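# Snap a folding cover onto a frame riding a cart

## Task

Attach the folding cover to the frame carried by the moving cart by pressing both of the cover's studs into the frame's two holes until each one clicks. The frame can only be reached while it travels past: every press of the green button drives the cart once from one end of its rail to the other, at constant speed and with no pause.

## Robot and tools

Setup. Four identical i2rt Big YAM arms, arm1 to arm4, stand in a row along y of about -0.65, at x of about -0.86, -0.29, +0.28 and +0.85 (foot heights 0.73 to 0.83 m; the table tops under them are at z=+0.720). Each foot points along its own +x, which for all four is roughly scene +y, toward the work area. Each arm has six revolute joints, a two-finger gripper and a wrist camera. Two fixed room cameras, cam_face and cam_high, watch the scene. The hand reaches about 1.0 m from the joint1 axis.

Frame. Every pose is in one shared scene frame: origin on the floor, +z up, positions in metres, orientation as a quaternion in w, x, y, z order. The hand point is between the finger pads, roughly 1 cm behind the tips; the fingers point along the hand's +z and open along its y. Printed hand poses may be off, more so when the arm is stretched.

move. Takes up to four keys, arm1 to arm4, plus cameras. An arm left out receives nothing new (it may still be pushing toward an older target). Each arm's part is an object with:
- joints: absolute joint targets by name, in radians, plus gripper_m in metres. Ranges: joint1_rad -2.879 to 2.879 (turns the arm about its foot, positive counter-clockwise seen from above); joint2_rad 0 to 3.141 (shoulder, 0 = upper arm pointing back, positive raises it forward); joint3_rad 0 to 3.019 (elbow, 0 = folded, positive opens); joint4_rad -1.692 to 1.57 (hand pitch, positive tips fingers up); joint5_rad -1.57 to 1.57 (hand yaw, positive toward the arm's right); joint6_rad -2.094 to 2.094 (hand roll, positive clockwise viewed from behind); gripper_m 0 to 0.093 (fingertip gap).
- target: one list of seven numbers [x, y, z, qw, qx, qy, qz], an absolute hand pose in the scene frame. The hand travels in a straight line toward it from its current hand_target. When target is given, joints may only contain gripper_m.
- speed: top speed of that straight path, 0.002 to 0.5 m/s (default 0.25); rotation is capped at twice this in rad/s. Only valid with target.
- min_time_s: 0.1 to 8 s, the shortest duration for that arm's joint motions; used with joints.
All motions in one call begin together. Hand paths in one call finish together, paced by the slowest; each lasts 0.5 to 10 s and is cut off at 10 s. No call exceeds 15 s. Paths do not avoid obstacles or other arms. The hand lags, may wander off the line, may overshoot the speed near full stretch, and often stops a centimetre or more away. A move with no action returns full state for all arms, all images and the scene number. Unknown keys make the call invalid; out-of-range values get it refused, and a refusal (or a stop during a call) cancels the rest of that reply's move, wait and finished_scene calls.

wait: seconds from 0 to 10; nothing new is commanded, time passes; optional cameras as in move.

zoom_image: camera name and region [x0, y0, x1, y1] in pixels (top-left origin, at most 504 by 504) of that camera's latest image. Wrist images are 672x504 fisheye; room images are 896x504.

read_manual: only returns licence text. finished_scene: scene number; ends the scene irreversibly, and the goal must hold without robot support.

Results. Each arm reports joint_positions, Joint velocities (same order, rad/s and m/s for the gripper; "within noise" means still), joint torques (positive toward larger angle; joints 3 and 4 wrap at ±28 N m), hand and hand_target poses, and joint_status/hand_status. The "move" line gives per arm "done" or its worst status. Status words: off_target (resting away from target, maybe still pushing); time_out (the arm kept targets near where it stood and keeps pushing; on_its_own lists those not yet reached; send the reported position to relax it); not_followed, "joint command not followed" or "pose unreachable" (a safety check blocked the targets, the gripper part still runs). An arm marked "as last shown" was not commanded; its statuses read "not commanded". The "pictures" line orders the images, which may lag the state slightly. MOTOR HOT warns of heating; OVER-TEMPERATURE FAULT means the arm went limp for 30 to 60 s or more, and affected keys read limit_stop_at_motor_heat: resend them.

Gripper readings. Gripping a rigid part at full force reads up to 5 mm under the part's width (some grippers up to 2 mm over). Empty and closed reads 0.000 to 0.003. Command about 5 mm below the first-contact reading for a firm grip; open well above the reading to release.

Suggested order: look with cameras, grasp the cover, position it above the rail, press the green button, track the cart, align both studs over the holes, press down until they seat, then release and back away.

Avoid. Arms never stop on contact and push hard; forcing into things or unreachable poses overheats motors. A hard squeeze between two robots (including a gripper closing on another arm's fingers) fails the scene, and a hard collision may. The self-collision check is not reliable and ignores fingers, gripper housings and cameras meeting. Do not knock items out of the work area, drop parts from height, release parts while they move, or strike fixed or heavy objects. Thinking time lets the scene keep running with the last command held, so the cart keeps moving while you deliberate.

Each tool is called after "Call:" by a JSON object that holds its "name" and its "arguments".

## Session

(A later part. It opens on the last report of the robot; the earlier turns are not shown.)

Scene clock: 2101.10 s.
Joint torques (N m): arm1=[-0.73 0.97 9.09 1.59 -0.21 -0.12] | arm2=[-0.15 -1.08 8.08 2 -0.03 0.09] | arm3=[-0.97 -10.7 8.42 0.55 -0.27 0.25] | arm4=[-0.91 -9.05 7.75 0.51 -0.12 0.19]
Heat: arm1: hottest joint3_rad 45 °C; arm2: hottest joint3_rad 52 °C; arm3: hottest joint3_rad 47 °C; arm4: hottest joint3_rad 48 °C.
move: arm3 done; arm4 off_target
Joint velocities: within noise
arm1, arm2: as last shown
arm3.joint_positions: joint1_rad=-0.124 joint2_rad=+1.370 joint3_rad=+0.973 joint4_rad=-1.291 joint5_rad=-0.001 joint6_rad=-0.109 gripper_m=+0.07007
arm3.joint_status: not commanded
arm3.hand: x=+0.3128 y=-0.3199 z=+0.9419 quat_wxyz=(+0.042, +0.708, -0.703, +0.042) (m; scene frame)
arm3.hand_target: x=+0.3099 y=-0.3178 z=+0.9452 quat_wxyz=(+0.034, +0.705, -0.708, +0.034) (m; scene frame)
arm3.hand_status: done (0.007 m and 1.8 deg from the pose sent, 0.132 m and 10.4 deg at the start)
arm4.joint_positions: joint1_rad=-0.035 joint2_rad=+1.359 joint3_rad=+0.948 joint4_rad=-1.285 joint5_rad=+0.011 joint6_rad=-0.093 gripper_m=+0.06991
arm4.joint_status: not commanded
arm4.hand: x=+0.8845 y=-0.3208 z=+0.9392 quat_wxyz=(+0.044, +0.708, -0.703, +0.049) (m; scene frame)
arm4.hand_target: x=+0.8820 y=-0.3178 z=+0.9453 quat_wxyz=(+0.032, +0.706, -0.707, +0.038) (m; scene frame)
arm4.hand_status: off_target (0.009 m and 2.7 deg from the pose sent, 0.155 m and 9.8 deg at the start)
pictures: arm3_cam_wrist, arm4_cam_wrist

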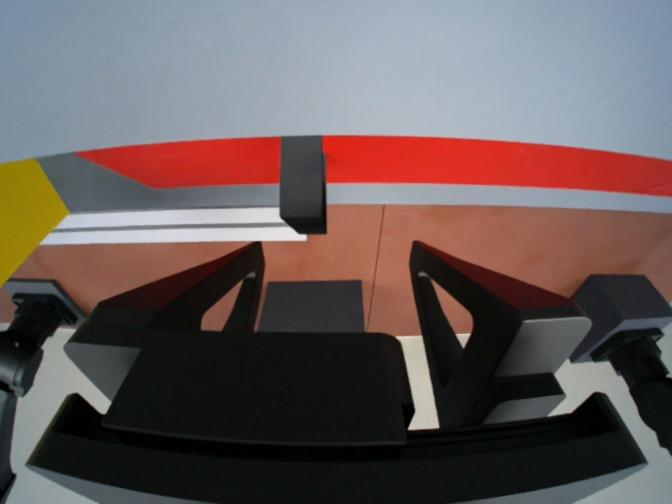

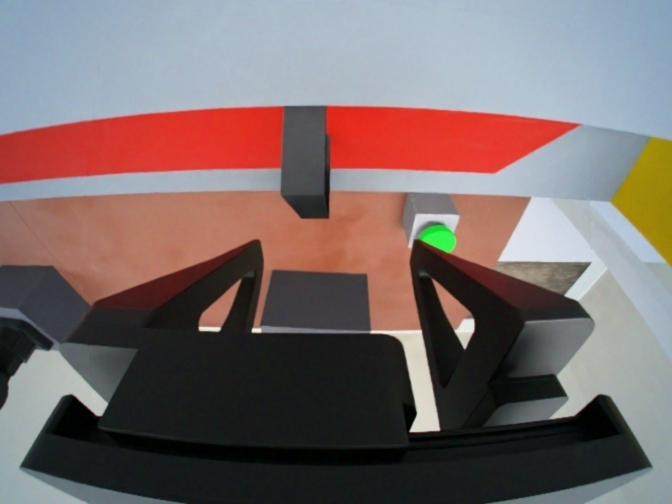

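Call:
{"name": "move", "arguments": {"arm3": {"target":[0.200,-0.308,0.916,0.0308,0.7064,-0.7064,0.0308],"speed":0.04}, "arm4": {"target":[0.772,-0.304,0.918,0.0308,0.7064,-0.7064,0.0308],"speed":0.04}, "cameras": ["arm3_cam_wrist","arm4_cam_wrist"]}}

Scene clock: 2118.30 s.
Joint torques (N m): arm1=[-0.38 0.32 9.02 1.54 -0.21 -0.19] | arm2=[-0.15 -1.14 8.08 2 -0.03 0.09] | arm3=[-0.97 -8.88 8.88 0.64 -0.27 0.22] | arm4=[-1.03 -7.06 8.75 0.59 -0.12 0.23]
Heat: arm1: hottest joint3_rad 45 °C; arm2: hottest joint3_rad 52 °C; arm3: hottest joint3_rad 47 °C; arm4: hottest joint3_rad 47 °C.
move: arm3 done; arm4 done
Joint velocities: within noise
arm1, arm2: as last shown
arm3.joint_positions: joint1_rad=+0.176 joint2_rad=+1.406 joint3_rad=+0.953 joint4_rad=-1.199 joint5_rad=-0.024 joint6_rad=+0.190 gripper_m=+0.07000
arm3.joint_status: not commanded
arm3.hand: x=+0.2058 y=-0.3119 z=+0.9204 quat_wxyz=(+0.028, +0.709, -0.704, +0.032) (m; scene frame)
arm3.hand_target: x=+0.2016 y=-0.3083 z=+0.9164 quat_wxyz=(+0.030, +0.706, -0.707, +0.032) (m; scene frame)
arm3.hand_status: done (0.008 m and 0.6 deg from the pose sent, 0.116 m and 1.8 deg at the start)
arm4.joint_positions: joint1_rad=+0.268 joint2_rad=+1.403 joint3_rad=+0.939 joint4_rad=-1.193 joint5_rad=-0.024 joint6_rad=+0.206 gripper_m=+0.06991
arm4.joint_status: not commanded
arm4.hand: x=+0.7757 y=-0.3105 z=+0.9190 quat_wxyz=(+0.034, +0.709, -0.703, +0.035) (m; scene frame)
arm4.hand_target: x=+0.7714 y=-0.3038 z=+0.9184 quat_wxyz=(+0.031, +0.707, -0.706, +0.029) (m; scene frame)
arm4.hand_status: done (0.008 m and 0.8 deg from the pose sent, 0.116 m and 2.7 deg at the start)
pictures: arm3_cam_wrist, arm4_cam_wrist

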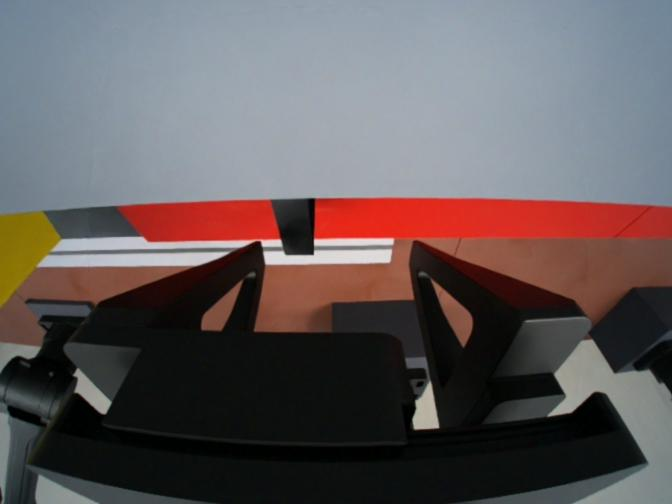

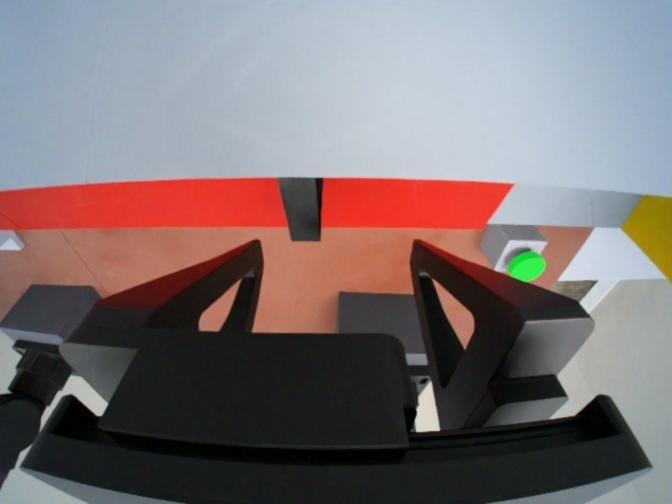

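Call:
{"name": "move", "arguments": {"arm3": {"target":[0.080,-0.308,0.908,0.0308,0.7064,-0.7064,0.0308],"speed":0.05}, "arm4": {"target":[0.654,-0.304,0.910,0.0308,0.7064,-0.7064,0.0308],"speed":0.05}, "cameras": ["arm3_cam_wrist","arm4_cam_wrist"]}}

Scene clock: 2141.40 s.
Joint torques (N m): arm1=[-0.09 1.32 9.01 1.61 -0.17 -0.15] | arm2=[-0.15 -1.14 8.09 2 -0.03 0.09] | arm3=[-1.03 -10.34 12.01 0.58 -0.32 0.3] | arm4=[-1.03 -8.29 11.88 0.5 -0.08 0.11]
Heat: arm1: hottest joint3_rad 45 °C; arm2: hottest joint3_rad 52 °C; arm3: hottest joint3_rad 47 °C; arm4: hottest joint3_rad 45 °C.
move: arm3 off_target; arm4 off_target
Joint velocities: within noise
arm1, arm2: as last shown
arm3.joint_positions: joint1_rad=+0.465 joint2_rad=+1.513 joint3_rad=+1.014 joint4_rad=-1.179 joint5_rad=-0.038 joint6_rad=+0.475 gripper_m=+0.07000
arm3.joint_status: not commanded
arm3.hand: x=+0.0971 y=-0.3244 z=+0.9012 quat_wxyz=(+0.030, +0.709, -0.702, +0.051) (m; scene frame)
arm3.hand_target: x=+0.0824 y=-0.3078 z=+0.9079 quat_wxyz=(+0.026, +0.707, -0.706, +0.033) (m; scene frame)
arm3.hand_status: off_target (0.025 m and 2.4 deg from the pose sent, 0.126 m and 0.6 deg at the start)
arm4.joint_positions: joint1_rad=+0.551 joint2_rad=+1.515 joint3_rad=+1.004 joint4_rad=-1.175 joint5_rad=-0.040 joint6_rad=+0.490 gripper_m=+0.06991
arm4.joint_status: not commanded
arm4.hand: x=+0.6697 y=-0.3230 z=+0.9002 quat_wxyz=(+0.036, +0.708, -0.703, +0.055) (m; scene frame)
arm4.hand_target: x=+0.6560 y=-0.3040 z=+0.9104 quat_wxyz=(+0.030, +0.706, -0.707, +0.032) (m; scene frame)
arm4.hand_status: off_target (0.027 m and 2.8 deg from the pose sent, 0.122 m and 0.8 deg at the start)
pictures: arm3_cam_wrist, arm4_cam_wrist

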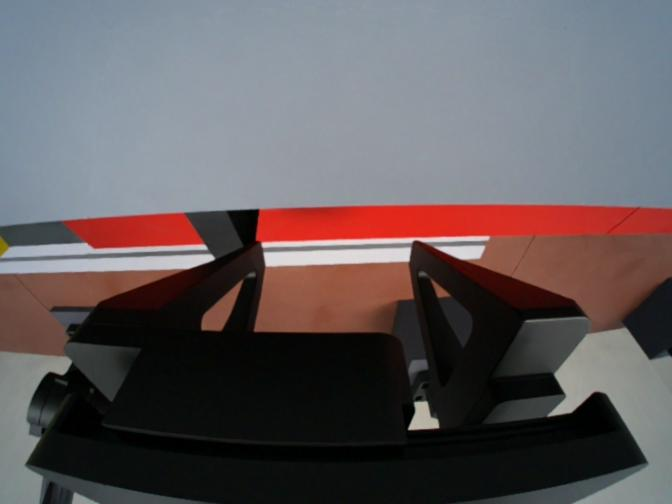

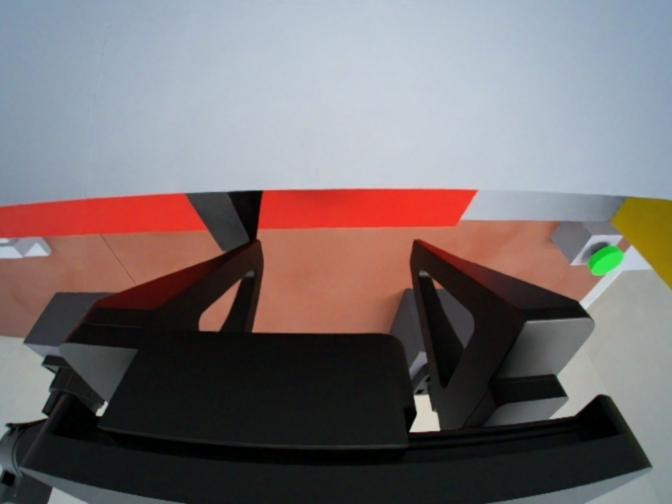

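Call:
{"name": "move", "arguments": {"arm3": {"target":[-0.013,-0.318,0.965,0.0308,0.7064,-0.7064,0.0308],"speed":0.06,"joints":{"gripper_m":0.085}}, "arm4": {"target":[0.559,-0.316,0.965,0.0308,0.7064,-0.7064,0.0308],"speed":0.06,"joints":{"gripper_m":0.085}}, "cameras": ["arm3_cam_wrist","arm4_cam_wrist"]}}

Call:
{"name": "move", "arguments": {"arm3": {"target":[-0.032,-0.311,0.912,0.0308,0.7064,-0.7064,0.0308],"speed":0.022}, "arm4": {"target":[0.540,-0.308,0.914,0.0308,0.7064,-0.7064,0.0308],"speed":0.022}, "cameras": ["arm3_cam_wrist","arm4_cam_wrist"]}}

Scene clock: 2151.23 s.
Joint torques (N m): arm1=[-0.44 0.03 9.03 1.55 -0.23 -0.13] | arm2=[-0.15 -1.08 8.08 2 -0.03 0.09] | arm3=[-1.08 -11.69 12.97 -0.02 -0.24 0.24] | arm4=[-0.97 -9.7 12.89 -0.59 -0.1 0.11]
Heat: arm1: hottest joint3_rad 45 °C; arm2: hottest joint3_rad 52 °C; arm3: hottest joint3_rad 49 °C; arm4: hottest joint3_rad 46 °C.
move: arm3 off_target; arm4 off_target
Joint velocities: within noise
arm1, arm2: as last shown
arm3.joint_positions: joint1_rad=+0.666 joint2_rad=+1.562 joint3_rad=+1.234 joint4_rad=-1.317 joint5_rad=-0.066 joint6_rad=+0.667 gripper_m=+0.08494
arm3.joint_status: all done
arm3.hand: x=-0.0031 y=-0.3296 z=+0.9562 quat_wxyz=(+0.032, +0.713, -0.699, +0.039) (m; scene frame)
arm3.hand_target: x=-0.0152 y=-0.3199 z=+0.9645 quat_wxyz=(+0.033, +0.709, -0.704, +0.030) (m; scene frame)
arm3.hand_status: off_target (0.018 m and 1.4 deg from the pose sent, 0.127 m and 2.4 deg at the start)
arm4.joint_positions: joint1_rad=+0.753 joint2_rad=+1.567 joint3_rad=+1.217 joint4_rad=-1.304 joint5_rad=-0.052 joint6_rad=+0.688 gripper_m=+0.08490
arm4.joint_status: all done
arm4.hand: x=+0.5717 y=-0.3268 z=+0.9517 quat_wxyz=(+0.030, +0.710, -0.702, +0.044) (m; scene frame)
arm4.hand_target: x=+0.5586 y=-0.3162 z=+0.9646 quat_wxyz=(+0.030, +0.707, -0.705, +0.031) (m; scene frame)
arm4.hand_status: off_target (0.021 m and 1.7 deg from the pose sent, 0.128 m and 2.8 deg at the start)
pictures: arm3_cam_wrist, arm4_cam_wrist

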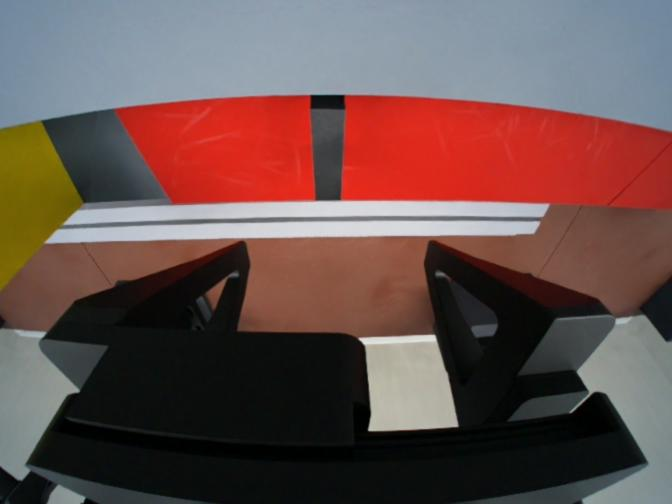

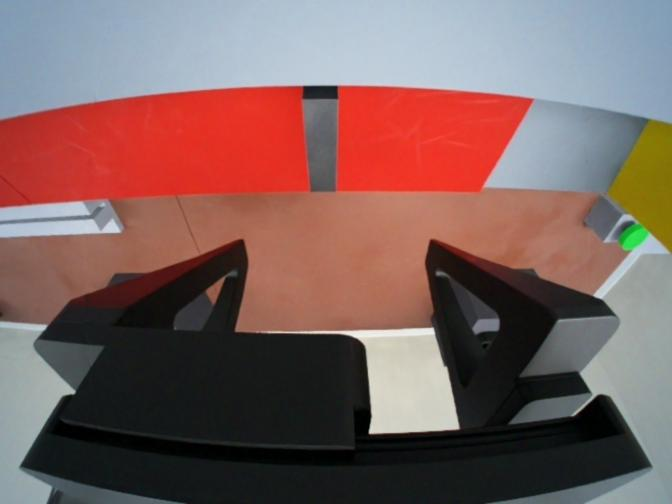

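Scene clock: 2154.27 s.
Joint torques (N m): arm1=[0.03 0.03 9.03 1.63 -0.14 -0.15] | arm2=[-0.09 -1.08 8.09 2 -0.03 0.09] | arm3=[-0.97 -12.69 9.87 0.65 -0.13 0.24] | arm4=[-0.73 -10.52 10.19 0.53 -0.12 0.18]
Heat: arm1: hottest joint3_rad 45 °C; arm2: hottest joint3_rad 52 °C; arm3: hottest joint3_rad 49 °C; arm4: hottest joint3_rad 46 °C.
move: arm3 off_target; arm4 off_target
Joint velocities: within noise
arm1, arm2: as last shown
arm3.joint_positions: joint1_rad=+0.675 joint2_rad=+1.654 joint3_rad=+1.235 joint4_rad=-1.213 joint5_rad=-0.066 joint6_rad=+0.692 gripper_m=+0.08494
arm3.joint_status: not commanded
arm3.hand: x=-0.0219 y=-0.3128 z=+0.9159 quat_wxyz=(+0.031, +0.708, -0.705, +0.033) (m; scene frame)
arm3.hand_target: x=-0.0298 y=-0.3091 z=+0.9122 quat_wxyz=(+0.031, +0.704, -0.709, +0.030) (m; scene frame)
arm3.hand_status: off_target (0.011 m and 0.3 deg from the pose sent, 0.056 m and 1.4 deg at the start)
arm4.joint_positions: joint1_rad=+0.766 joint2_rad=+1.661 joint3_rad=+1.217 joint4_rad=-1.210 joint5_rad=-0.055 joint6_rad=+0.708 gripper_m=+0.08490
arm4.joint_status: not commanded
arm4.hand: x=+0.5538 y=-0.3149 z=+0.9107 quat_wxyz=(+0.031, +0.707, -0.705, +0.045) (m; scene frame)
arm4.hand_target: x=+0.5417 y=-0.3075 z=+0.9138 quat_wxyz=(+0.031, +0.706, -0.707, +0.031) (m; scene frame)
arm4.hand_status: off_target (0.016 m and 1.6 deg from the pose sent, 0.053 m and 1.7 deg at the start)
pictures: arm3_cam_wrist, arm4_cam_wrist

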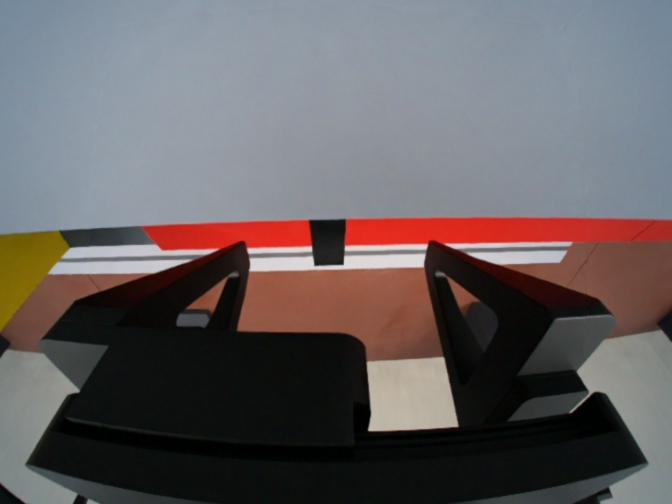

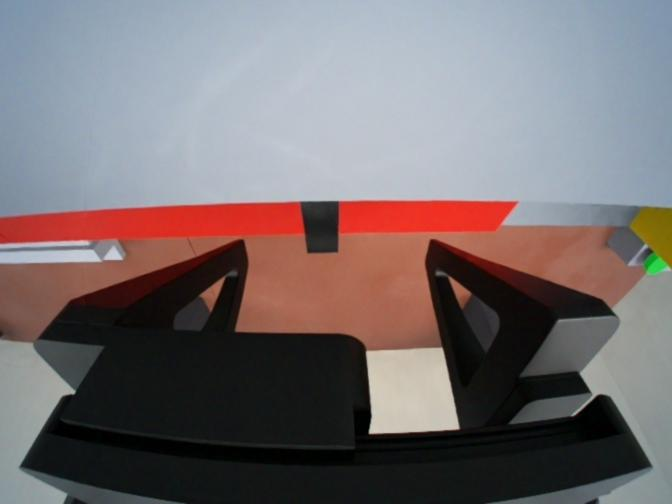

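Call:
{"name": "move", "arguments": {"arm3": {"target":[-0.062,-0.306,0.898,0.0308,0.7064,-0.7064,0.0308],"speed":0.02}, "arm4": {"target":[0.511,-0.302,0.895,0.0308,0.7064,-0.7064,0.0308],"speed":0.02}}}

Call:
{"name": "move", "arguments": {"arm3": {"target":[-0.075,-0.306,0.898,0.0308,0.7064,-0.7064,0.0308],"speed":0.0065,"joints":{"gripper_m":0.012}}, "arm4": {"target":[0.498,-0.302,0.895,0.0308,0.7064,-0.7064,0.0308],"speed":0.0065,"joints":{"gripper_m":0.012}}, "cameras": ["arm3_cam_wrist","arm4_cam_wrist"]}}

Scene clock: 2163.00 s.
Joint torques (N m): arm1=[-0.44 0.79 9.24 1.74 -0.17 -0.13] | arm2=[-0.15 -1.14 8.08 2 -0.03 0.09] | arm3=[-1.08 -13.8 12.04 0.59 -0.18 0.27] | arm4=[-0.97 -11.93 11.58 0.4 -0.09 0.19]
Heat: arm1: hottest joint3_rad 45 °C; arm2: hottest joint3_rad 52 °C; arm3: hottest joint3_rad 49 °C; arm4: hottest joint3_rad 46 °C.
move: arm3 off_target; arm4 off_target
Joint velocities: within noise
arm1, arm2: as last shown
arm3.joint_positions: joint1_rad=+0.726 joint2_rad=+1.728 joint3_rad=+1.261 joint4_rad=-1.195 joint5_rad=-0.067 joint6_rad=+0.731 gripper_m=+0.08494
arm3.joint_status: not commanded
arm3.hand: x=-0.0469 y=-0.3198 z=+0.8914 quat_wxyz=(+0.031, +0.711, -0.701, +0.049) (m; scene frame)
arm3.hand_target: x=-0.0631 y=-0.3079 z=+0.8983 quat_wxyz=(+0.031, +0.708, -0.705, +0.030) (m; scene frame)
arm3.hand_status: off_target (0.022 m and 2.2 deg from the pose sent, 0.044 m and 0.3 deg at the start)
arm4.joint_positions: joint1_rad=+0.808 joint2_rad=+1.744 joint3_rad=+1.249 joint4_rad=-1.176 joint5_rad=-0.055 joint6_rad=+0.743 gripper_m=+0.08491
arm4.joint_status: not commanded
arm4.hand: x=+0.5280 y=-0.3156 z=+0.8840 quat_wxyz=(+0.029, +0.709, -0.702, +0.054) (m; scene frame)
arm4.hand_target: x=+0.5115 y=-0.3027 z=+0.8952 quat_wxyz=(+0.029, +0.707, -0.706, +0.030) (m; scene frame)
arm4.hand_status: off_target (0.024 m and 2.8 deg from the pose sent, 0.047 m and 1.6 deg at the start)
pictures: none

Scene clock: 2165.57 s.
Joint torques (N m): arm1=[-0.38 0.21 9.33 1.29 -0.17 -0.17] | arm2=[-0.15 -1.08 8.08 1.99 -0.03 0.09] | arm3=[-2.32 -14.51 12.46 0.13 0.35 0.11] | arm4=[-1.26 -11.63 12.23 -0.09 0.33 0.15]
Heat: arm1: hottest joint3_rad 45 °C; arm2: hottest joint3_rad 52 °C; arm3: hottest joint3_rad 49 °C; arm4: hottest joint3_rad 46 °C.
move: arm3 off_target; arm4 off_target
Joint velocities: within noise
arm1.joint_positions: joint1_rad=+0.334 joint2_rad=+0.358 joint3_rad=+1.012 joint4_rad=-1.190 joint5_rad=+0.003 joint6_rad=+0.011 gripper_m=+0.09010
arm1.joint_status: not commanded
arm1.hand: x=-0.9367 y=-0.4599 z=+1.2235 quat_wxyz=(-0.281, +0.714, -0.501, -0.401) (m; scene frame)
arm1.hand_target: x=-0.9378 y=-0.4629 z=+1.2172 quat_wxyz=(-0.278, +0.722, -0.495, -0.396) (m; scene frame)
arm1.hand_status: not commanded
arm2.joint_positions: joint1_rad=-0.613 joint2_rad=+0.594 joint3_rad=+0.793 joint4_rad=-1.419 joint5_rad=-0.003 joint6_rad=-0.017 gripper_m=+0.07004
arm2.joint_status: not commanded
arm2.hand: x=-0.1669 y=-0.4783 z=+0.9710 quat_wxyz=(-0.147, +0.459, -0.872, -0.078) (m; scene frame)
arm2.hand_target: x=-0.1653 y=-0.4732 z=+0.9762 quat_wxyz=(-0.159, +0.458, -0.870, -0.085) (m; scene frame)
arm2.hand_status: not commanded
arm3.joint_positions: joint1_rad=+0.753 joint2_rad=+1.748 joint3_rad=+1.286 joint4_rad=-1.187 joint5_rad=-0.081 joint6_rad=+0.768 gripper_m=+0.01588
arm3.joint_status: gripper_m off_target (ended at +0.01590, target +0.01200)
arm3.hand: x=-0.0654 y=-0.3228 z=+0.8901 quat_wxyz=(+0.037, +0.707, -0.704, +0.044) (m; scene frame)
arm3.hand_target: x=-0.0758 y=-0.3071 z=+0.8973 quat_wxyz=(+0.031, +0.705, -0.707, +0.030) (m; scene frame)
arm3.hand_status: off_target (0.021 m and 1.6 deg from the pose sent, 0.032 m and 2.2 deg at the start)
arm4.joint_positions: joint1_rad=+0.839 joint2_rad=+1.759 joint3_rad=+1.272 joint4_rad=-1.161 joint5_rad=-0.072 joint6_rad=+0.769 gripper_m=+0.01578
arm4.joint_status: gripper_m off_target (ended at +0.01580, target +0.01200)
arm4.hand: x=+0.5070 y=-0.3189 z=+0.8840 quat_wxyz=(+0.036, +0.711, -0.701, +0.043) (m; scene frame)
arm4.hand_target: x=+0.4952 y=-0.3038 z=+0.8952 quat_wxyz=(+0.032, +0.707, -0.706, +0.028) (m; scene frame)
arm4.hand_status: off_target (0.022 m and 1.8 deg from the pose sent, 0.035 m and 2.8 deg at the start)
pictures: arm3_cam_wrist, arm4_cam_wrist

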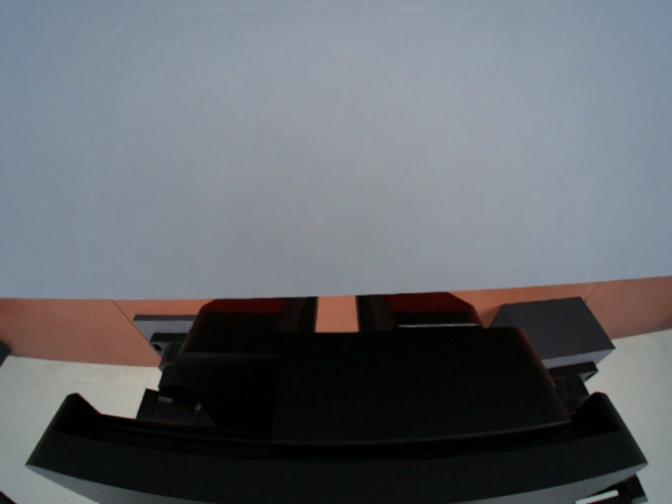

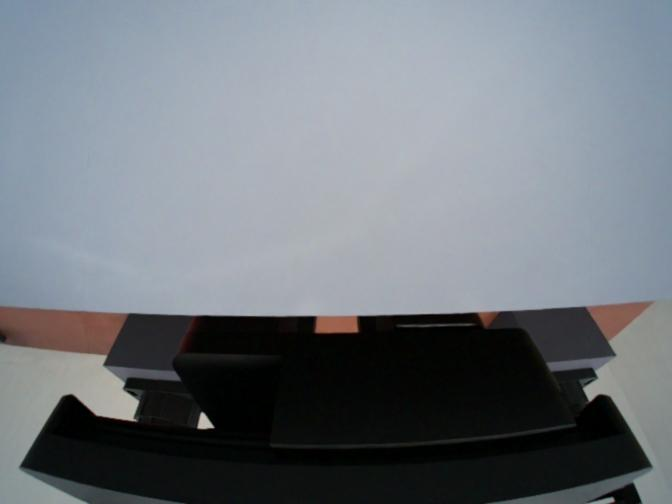

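Call:
{"name": "move", "arguments": {"arm3": {"target":[-0.100,-0.35,1.03,0.0308,0.7064,-0.7064,0.0308],"speed":0.07}, "arm4": {"target":[0.474,-0.347,1.03,0.0308,0.7064,-0.7064,0.0308],"speed":0.07}, "cameras": ["arm3_cam_wrist","arm4_cam_wrist","cam_face","cam_high"]}}

Scene clock: 2171.83 s.
Joint torques (N m): arm1=[-0.26 -0.03 9.06 1.54 -0.15 -0.14] | arm2=[-0.15 -1.08 8.08 2 -0.03 0.09] | arm3=[-0.91 -19.25 15.8 -1.25 0.27 0.22] | arm4=[-0.67 -15.03 14.09 -0.99 0.21 0.29]
Heat: arm1: hottest joint3_rad 45 °C; arm2: hottest joint3_rad 52 °C; arm3: hottest joint3_rad 50 °C; arm4: hottest joint3_rad 46 °C.
move: arm3 off_target; arm4 off_target
Joint velocities: within noise
arm1, arm2: as last shown
arm3.joint_positions: joint1_rad=+0.828 joint2_rad=+1.686 joint3_rad=+1.441 joint4_rad=-1.460 joint5_rad=-0.084 joint6_rad=+0.848 gripper_m=+0.01584
arm3.joint_status: not commanded
arm3.hand: x=-0.0850 y=-0.3550 z=+0.9763 quat_wxyz=(+0.033, +0.704, -0.706, +0.075) (m; scene frame)
arm3.hand_target: x=-0.0967 y=-0.3476 z=+1.0287 quat_wxyz=(+0.031, +0.704, -0.709, +0.028) (m; scene frame)
arm3.hand_status: off_target (0.056 m and 5.1 deg from the pose sent, 0.147 m and 1.6 deg at the start)
arm4.joint_positions: joint1_rad=+0.914 joint2_rad=+1.676 joint3_rad=+1.447 joint4_rad=-1.460 joint5_rad=-0.072 joint6_rad=+0.847 gripper_m=+0.01576
arm4.joint_status: not commanded
arm4.hand: x=+0.4871 y=-0.3490 z=+0.9872 quat_wxyz=(+0.032, +0.709, -0.701, +0.067) (m; scene frame)
arm4.hand_target: x=+0.4771 y=-0.3446 z=+1.0289 quat_wxyz=(+0.031, +0.705, -0.708, +0.030) (m; scene frame)
arm4.hand_status: off_target (0.045 m and 4.2 deg from the pose sent, 0.152 m and 1.8 deg at the start)
pictures: arm3_cam_wrist, arm4_cam_wrist, cam_face, cam_high

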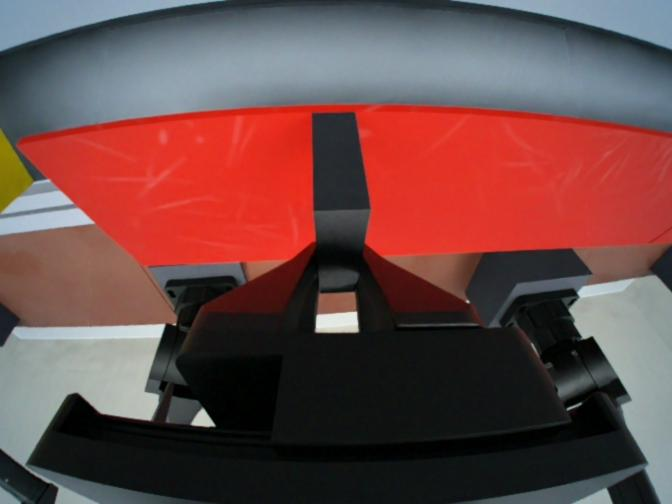

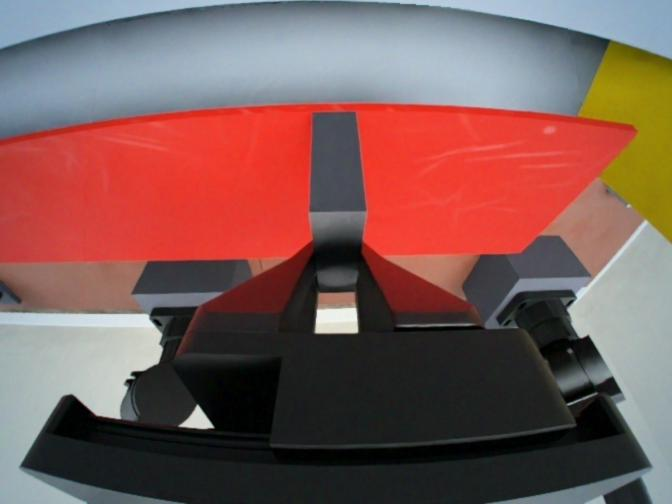

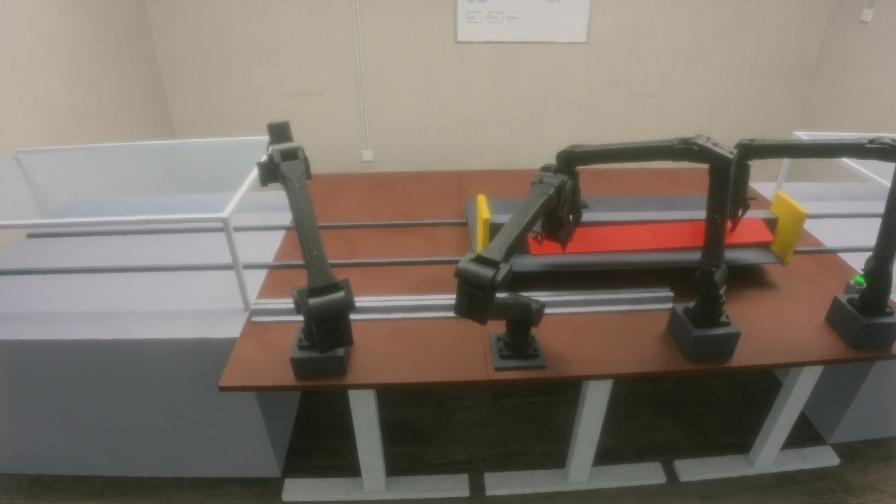

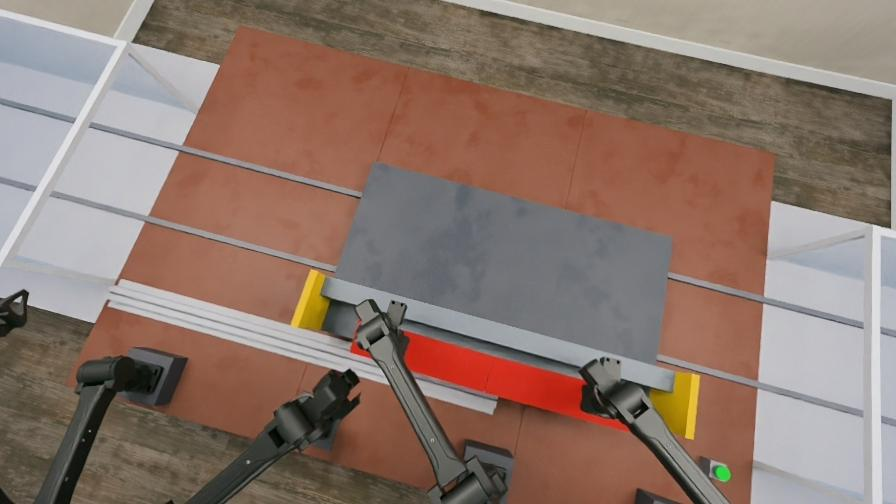

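Call:
{"name": "move", "arguments": {"arm3": {"target":[-0.235,-0.325,0.900,0.0308,0.7064,-0.7064,0.0308],"speed":0.09}, "arm4": {"target":[0.338,-0.321,0.900,0.0308,0.7064,-0.7064,0.0308],"speed":0.09}, "arm2": {"joints":{"joint1_rad":0.9,"joint2_rad":0.7,"joint3_rad":1.0,"joint4_rad":-1.3,"gripper_m":0.085},"min_time_s":1.5}, "cameras": ["arm3_cam_wrist","arm4_cam_wrist","cam_face"]}}

Scene clock: 2203.97 s.
Joint torques (N m): arm1=[0.03 0.5 9.11 1.54 -0.17 -0.11] | arm2=[-0.32 -1.2 11.84 2.35 -0.07 0.08] | arm3=[-1.38 -18.78 13.42 -0.08 0.55 0.16] | arm4=[-0.62 -14.74 12.53 -0.39 0.38 0.34]
Heat: arm1: hottest joint3_rad 44 °C; arm2: hottest joint3_rad 52 °C; arm3: hottest joint3_rad 52 °C; arm4: hottest joint3_rad 49 °C.
move: arm2 done; arm3 off_target; arm4 off_target
Joint velocities: within noise
arm1: as last shown
arm2.joint_positions: joint1_rad=+0.894 joint2_rad=+0.699 joint3_rad=+0.947 joint4_rad=-1.321 joint5_rad=-0.001 joint6_rad=-0.015 gripper_m=+0.08492
arm2.joint_status: all done
arm2.hand: x=-0.4905 y=-0.4788 z=+1.0358 quat_wxyz=(-0.076, +0.915, -0.318, -0.236) (m; scene frame)
arm2.hand_target: x=-0.5005 y=-0.4724 z=+1.0623 quat_wxyz=(-0.086, +0.906, -0.317, -0.266) (m; scene frame)
arm2.hand_status: not commanded
arm3.joint_positions: joint1_rad=+0.948 joint2_rad=+2.010 joint3_rad=+1.699 joint4_rad=-1.317 joint5_rad=-0.095 joint6_rad=+0.962 gripper_m=+0.01552
arm3.joint_status: not commanded
arm3.hand: x=-0.2199 y=-0.3325 z=+0.8940 quat_wxyz=(+0.037, +0.708, -0.704, +0.042) (m; scene frame)
arm3.hand_target: x=-0.2337 y=-0.3250 z=+0.8991 quat_wxyz=(+0.031, +0.706, -0.706, +0.031) (m; scene frame)
arm3.hand_status: off_target (0.018 m and 1.5 deg from the pose sent, 0.171 m and 5.1 deg at the start)
arm4.joint_positions: joint1_rad=+1.029 joint2_rad=+2.023 joint3_rad=+1.699 joint4_rad=-1.302 joint5_rad=-0.081 joint6_rad=+0.950 gripper_m=+0.01573
arm4.joint_status: not commanded
arm4.hand: x=+0.3517 y=-0.3254 z=+0.8914 quat_wxyz=(+0.035, +0.715, -0.697, +0.040) (m; scene frame)
arm4.hand_target: x=+0.3391 y=-0.3216 z=+0.8990 quat_wxyz=(+0.031, +0.707, -0.706, +0.031) (m; scene frame)
arm4.hand_status: off_target (0.017 m and 1.8 deg from the pose sent, 0.175 m and 4.2 deg at the start)
pictures: arm3_cam_wrist, arm4_cam_wrist, cam_face

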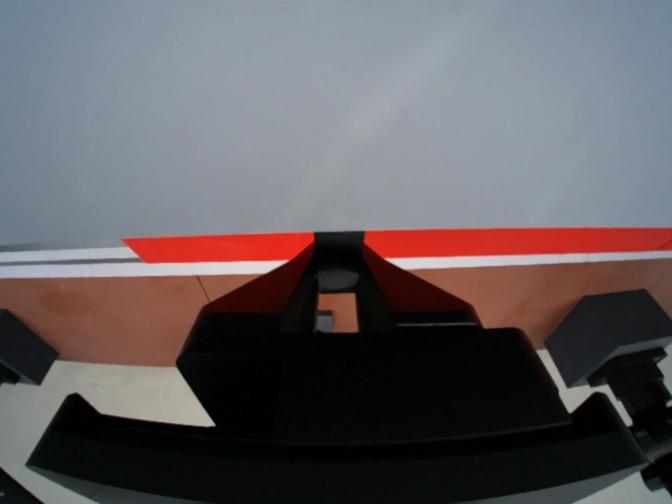

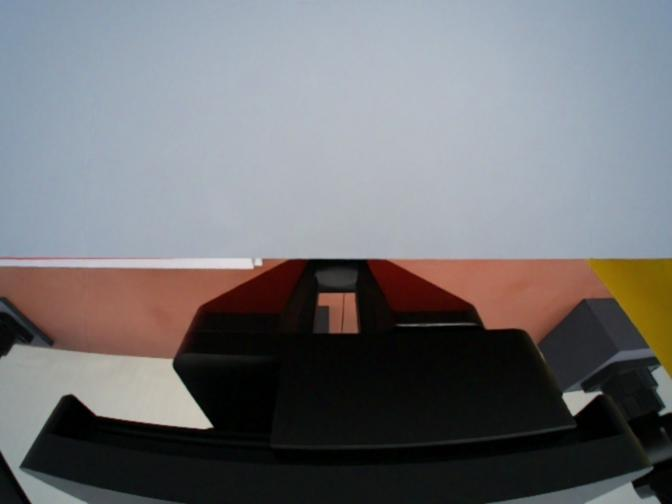

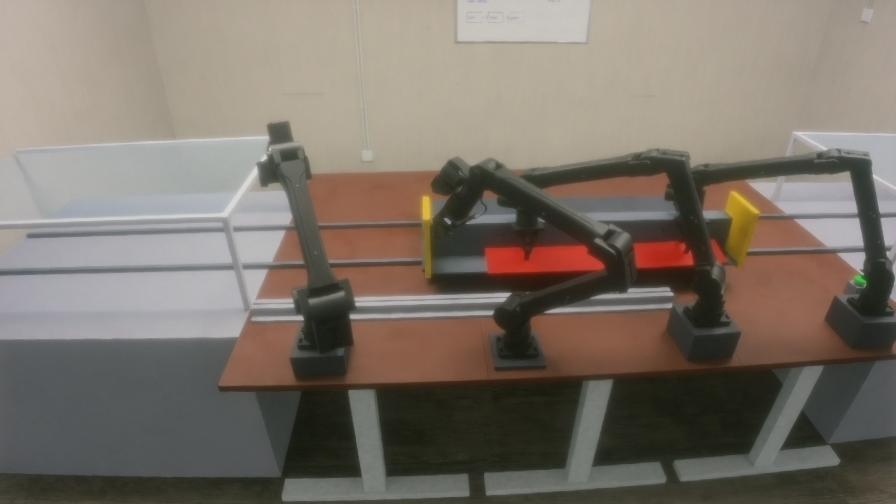

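Call:
{"name": "move", "arguments": {"arm3": {"joints":{"gripper_m":0.085},"target":[-0.245,-0.335,0.9,0.0308,0.7064,-0.7064,0.0308],"speed":0.05}, "arm4": {"joints":{"gripper_m":0.085},"target":[0.325,-0.328,0.9,0.0308,0.7064,-0.7064,0.0308],"speed":0.05}, "cameras": ["cam_face","arm3_cam_wrist","arm4_cam_wrist"]}}

Scene clock: 2227.93 s.
Joint torques (N m): arm1=[-0.67 0.38 8.96 1.37 -0.18 -0.14] | arm2=[-0.32 -1.2 11.84 2.35 -0.07 0.08] | arm3=[-4.54 -21.48 8.94 -1.74 0.64 0.32] | arm4=[-3.08 -18.26 8.13 -2.33 0.23 -0.08]
Heat: arm1: hottest joint3_rad 44 °C; arm2: hottest joint3_rad 57 °C; arm3: hottest joint3_rad 51 °C; arm4: hottest joint3_rad 47 °C.
move: arm3 off_target; arm4 off_target
Joint velocities: within noise
arm1, arm2: as last shown
arm3.joint_positions: joint1_rad=+1.023 joint2_rad=+2.055 joint3_rad=+1.774 joint4_rad=-1.277 joint5_rad=-0.099 joint6_rad=+0.969 gripper_m=+0.08505
arm3.joint_status: all done
arm3.hand: x=-0.2730 y=-0.3543 z=+0.8940 quat_wxyz=(+0.046, +0.733, -0.678, +0.010) (m; scene frame)
arm3.hand_target: x=-0.2485 y=-0.3403 z=+0.8999 quat_wxyz=(+0.031, +0.712, -0.701, +0.031) (m; scene frame)
arm3.hand_status: off_target (0.035 m and 5.3 deg from the pose sent, 0.026 m and 1.5 deg at the start)
arm4.joint_positions: joint1_rad=+1.085 joint2_rad=+2.076 joint3_rad=+1.791 joint4_rad=-1.248 joint5_rad=-0.078 joint6_rad=+1.025 gripper_m=+0.08506
arm4.joint_status: all done
arm4.hand: x=+0.2975 y=-0.3308 z=+0.8921 quat_wxyz=(+0.042, +0.709, -0.704, -0.003) (m; scene frame)
arm4.hand_target: x=+0.3211 y=-0.3315 z=+0.8999 quat_wxyz=(+0.031, +0.707, -0.706, +0.030) (m; scene frame)
arm4.hand_status: off_target (0.029 m and 4.1 deg from the pose sent, 0.028 m and 1.8 deg at the start)
pictures: arm3_cam_wrist, arm4_cam_wrist, cam_face

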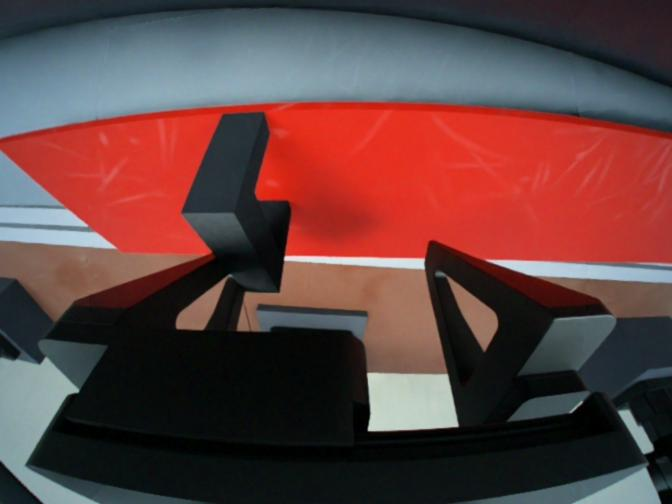

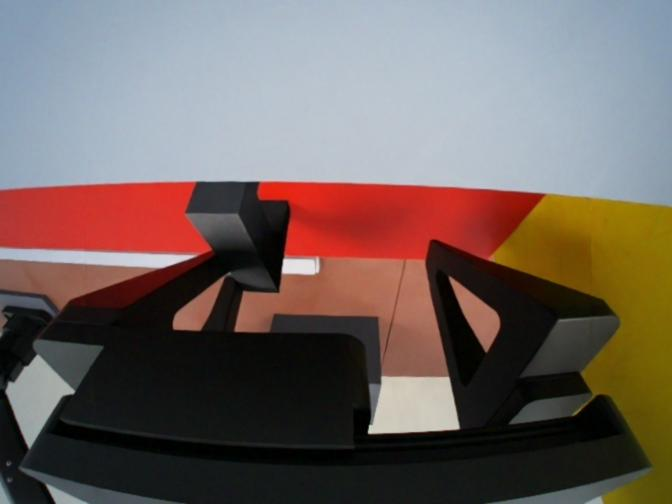

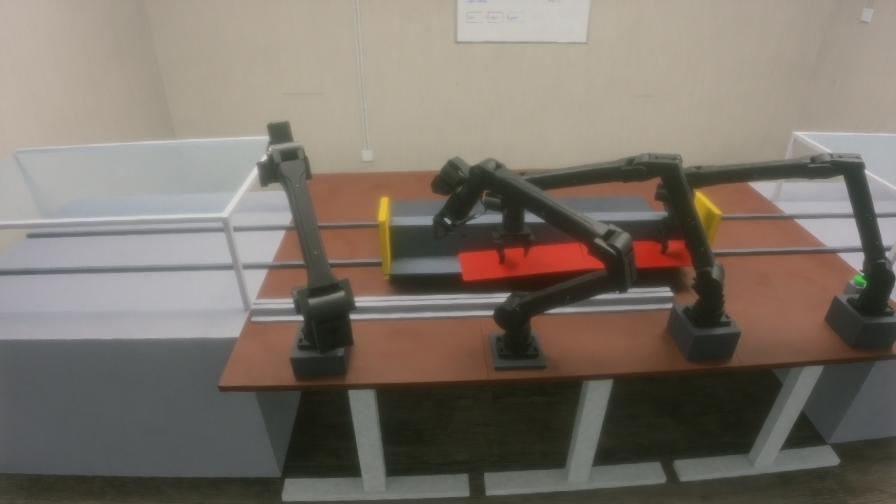

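Call:
{"name": "move", "arguments": {"arm3": {"target":[-0.295,-0.36,0.95,0.0308,0.7064,-0.7064,0.0308],"speed":0.15}, "arm4": {"target":[0.277,-0.34,0.95,0.0308,0.7064,-0.7064,0.0308],"speed":0.15}, "cameras": []}}

Call:
{"name": "move", "arguments": {"arm3": {"target":[-0.305,-0.37,1.08,0.0308,0.7064,-0.7064,0.0308],"speed":0.15}, "arm4": {"target":[0.27,-0.36,1.08,0.0308,0.7064,-0.7064,0.0308],"speed":0.15}, "cameras": ["cam_face","arm3_cam_wrist","arm4_cam_wrist"]}}

Scene clock: 2234.23 s.
Joint torques (N m): arm1=[-0.32 0.15 9.07 1.37 -0.21 -0.11] | arm2=[-0.32 -1.2 11.84 2.35 -0.06 0.08] | arm3=[-3.84 -21.77 12.3 -1.74 0.57 0.33] | arm4=[-1.96 -20.95 12.25 -3.3 0.26 0.03]
Heat: arm1: hottest joint3_rad 44 °C; arm2: hottest joint3_rad 58 °C; arm3: hottest joint3_rad 51 °C; arm4: hottest joint3_rad 46 °C.
move: arm3 off_target; arm4 off_target
Joint velocities: within noise
arm1, arm2: as last shown
arm3.joint_positions: joint1_rad=+1.075 joint2_rad=+2.104 joint3_rad=+1.962 joint4_rad=-1.442 joint5_rad=-0.098 joint6_rad=+1.049 gripper_m=+0.08512
arm3.joint_status: not commanded
arm3.hand: x=-0.3058 y=-0.3742 z=+0.9337 quat_wxyz=(+0.041, +0.723, -0.689, +0.025) (m; scene frame)
arm3.hand_target: x=-0.2953 y=-0.3595 z=+0.9493 quat_wxyz=(+0.031, +0.706, -0.707, +0.030) (m; scene frame)
arm3.hand_status: off_target (0.024 m and 3.1 deg from the pose sent, 0.060 m and 5.3 deg at the start)
arm4.joint_positions: joint1_rad=+1.126 joint2_rad=+2.173 joint3_rad=+1.995 joint4_rad=-1.405 joint5_rad=-0.080 joint6_rad=+1.064 gripper_m=+0.08514
arm4.joint_status: not commanded
arm4.hand: x=+0.2627 y=-0.3424 z=+0.9069 quat_wxyz=(+0.037, +0.710, -0.703, +0.022) (m; scene frame)
arm4.hand_target: x=+0.2761 y=-0.3400 z=+0.9484 quat_wxyz=(+0.031, +0.706, -0.707, +0.029) (m; scene frame)
arm4.hand_status: off_target (0.045 m and 1.3 deg from the pose sent, 0.062 m and 4.1 deg at the start)
pictures: none
No camera images: "cameras" was empty.

Scene clock: 2235.83 s.
Joint torques (N m): arm1=[0.15 0.73 9.1 1.42 -0.21 -0.11] | arm2=[-0.32 -1.2 11.84 2.35 -0.07 0.08] | arm3=[-1.85 -21.66 13.7 0.03 0.01 0.23] | arm4=[-0.97 -18.2 13.6 -0.13 0.12 0.12]
Heat: arm1: hottest joint3_rad 44 °C; arm2: hottest joint3_rad 58 °C; arm3: hottest joint3_rad 51 °C; arm4: hottest joint3_rad 47 °C.
move: arm3 off_target; arm4 off_target
Joint velocities: within noise
arm1, arm2: as last shown
arm3.joint_positions: joint1_rad=+1.071 joint2_rad=+2.050 joint3_rad=+2.202 joint4_rad=-1.699 joint5_rad=-0.086 joint6_rad=+1.081 gripper_m=+0.08510
arm3.joint_status: not commanded
arm3.hand: x=-0.2982 y=-0.3731 z=+1.0582 quat_wxyz=(+0.040, +0.711, -0.702, +0.007) (m; scene frame)
arm3.hand_target: x=-0.3028 y=-0.3692 z=+1.0792 quat_wxyz=(+0.045, +0.705, -0.708, -0.013) (m; scene frame)
arm3.hand_status: off_target (0.023 m and 3.0 deg from the pose sent, 0.146 m and 3.1 deg at the start; a joint's target at an end of its range on 29 of 48 steps)
arm4.joint_positions: joint1_rad=+1.137 joint2_rad=+2.056 joint3_rad=+2.173 joint4_rad=-1.672 joint5_rad=-0.077 joint6_rad=+1.079 gripper_m=+0.08512
arm4.joint_status: not commanded
arm4.hand: x=+0.2793 y=-0.3581 z=+1.0488 quat_wxyz=(+0.039, +0.709, -0.704, +0.009) (m; scene frame)
arm4.hand_target: x=+0.2734 y=-0.3580 z=+1.0792 quat_wxyz=(+0.046, +0.706, -0.707, -0.018) (m; scene frame)
arm4.hand_status: off_target (0.033 m and 2.7 deg from the pose sent, 0.174 m and 1.3 deg at the start; a joint's target at an end of its range on 30 of 48 steps)
pictures: arm3_cam_wrist, arm4_cam_wrist, cam_face

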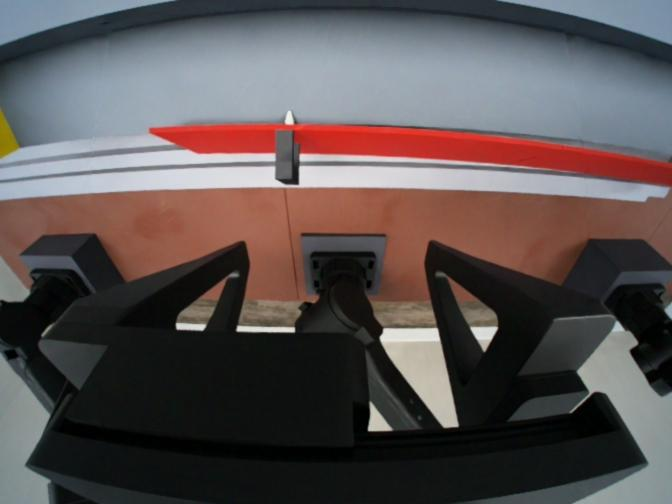

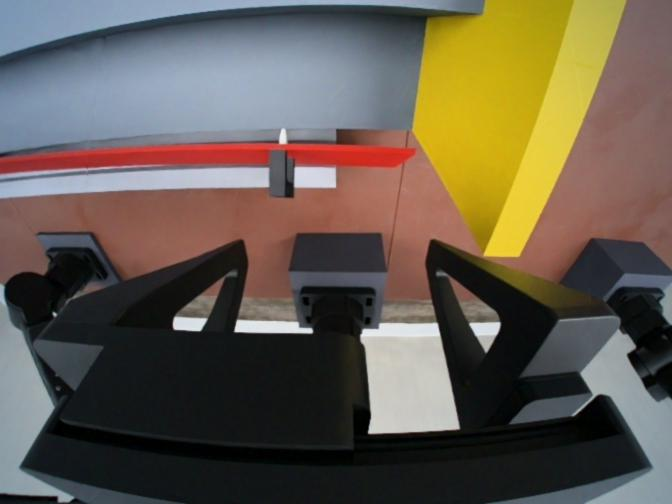

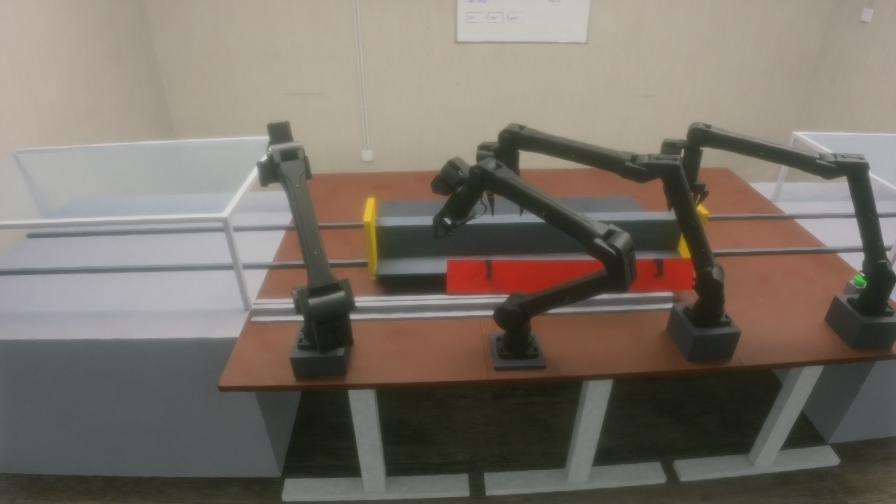

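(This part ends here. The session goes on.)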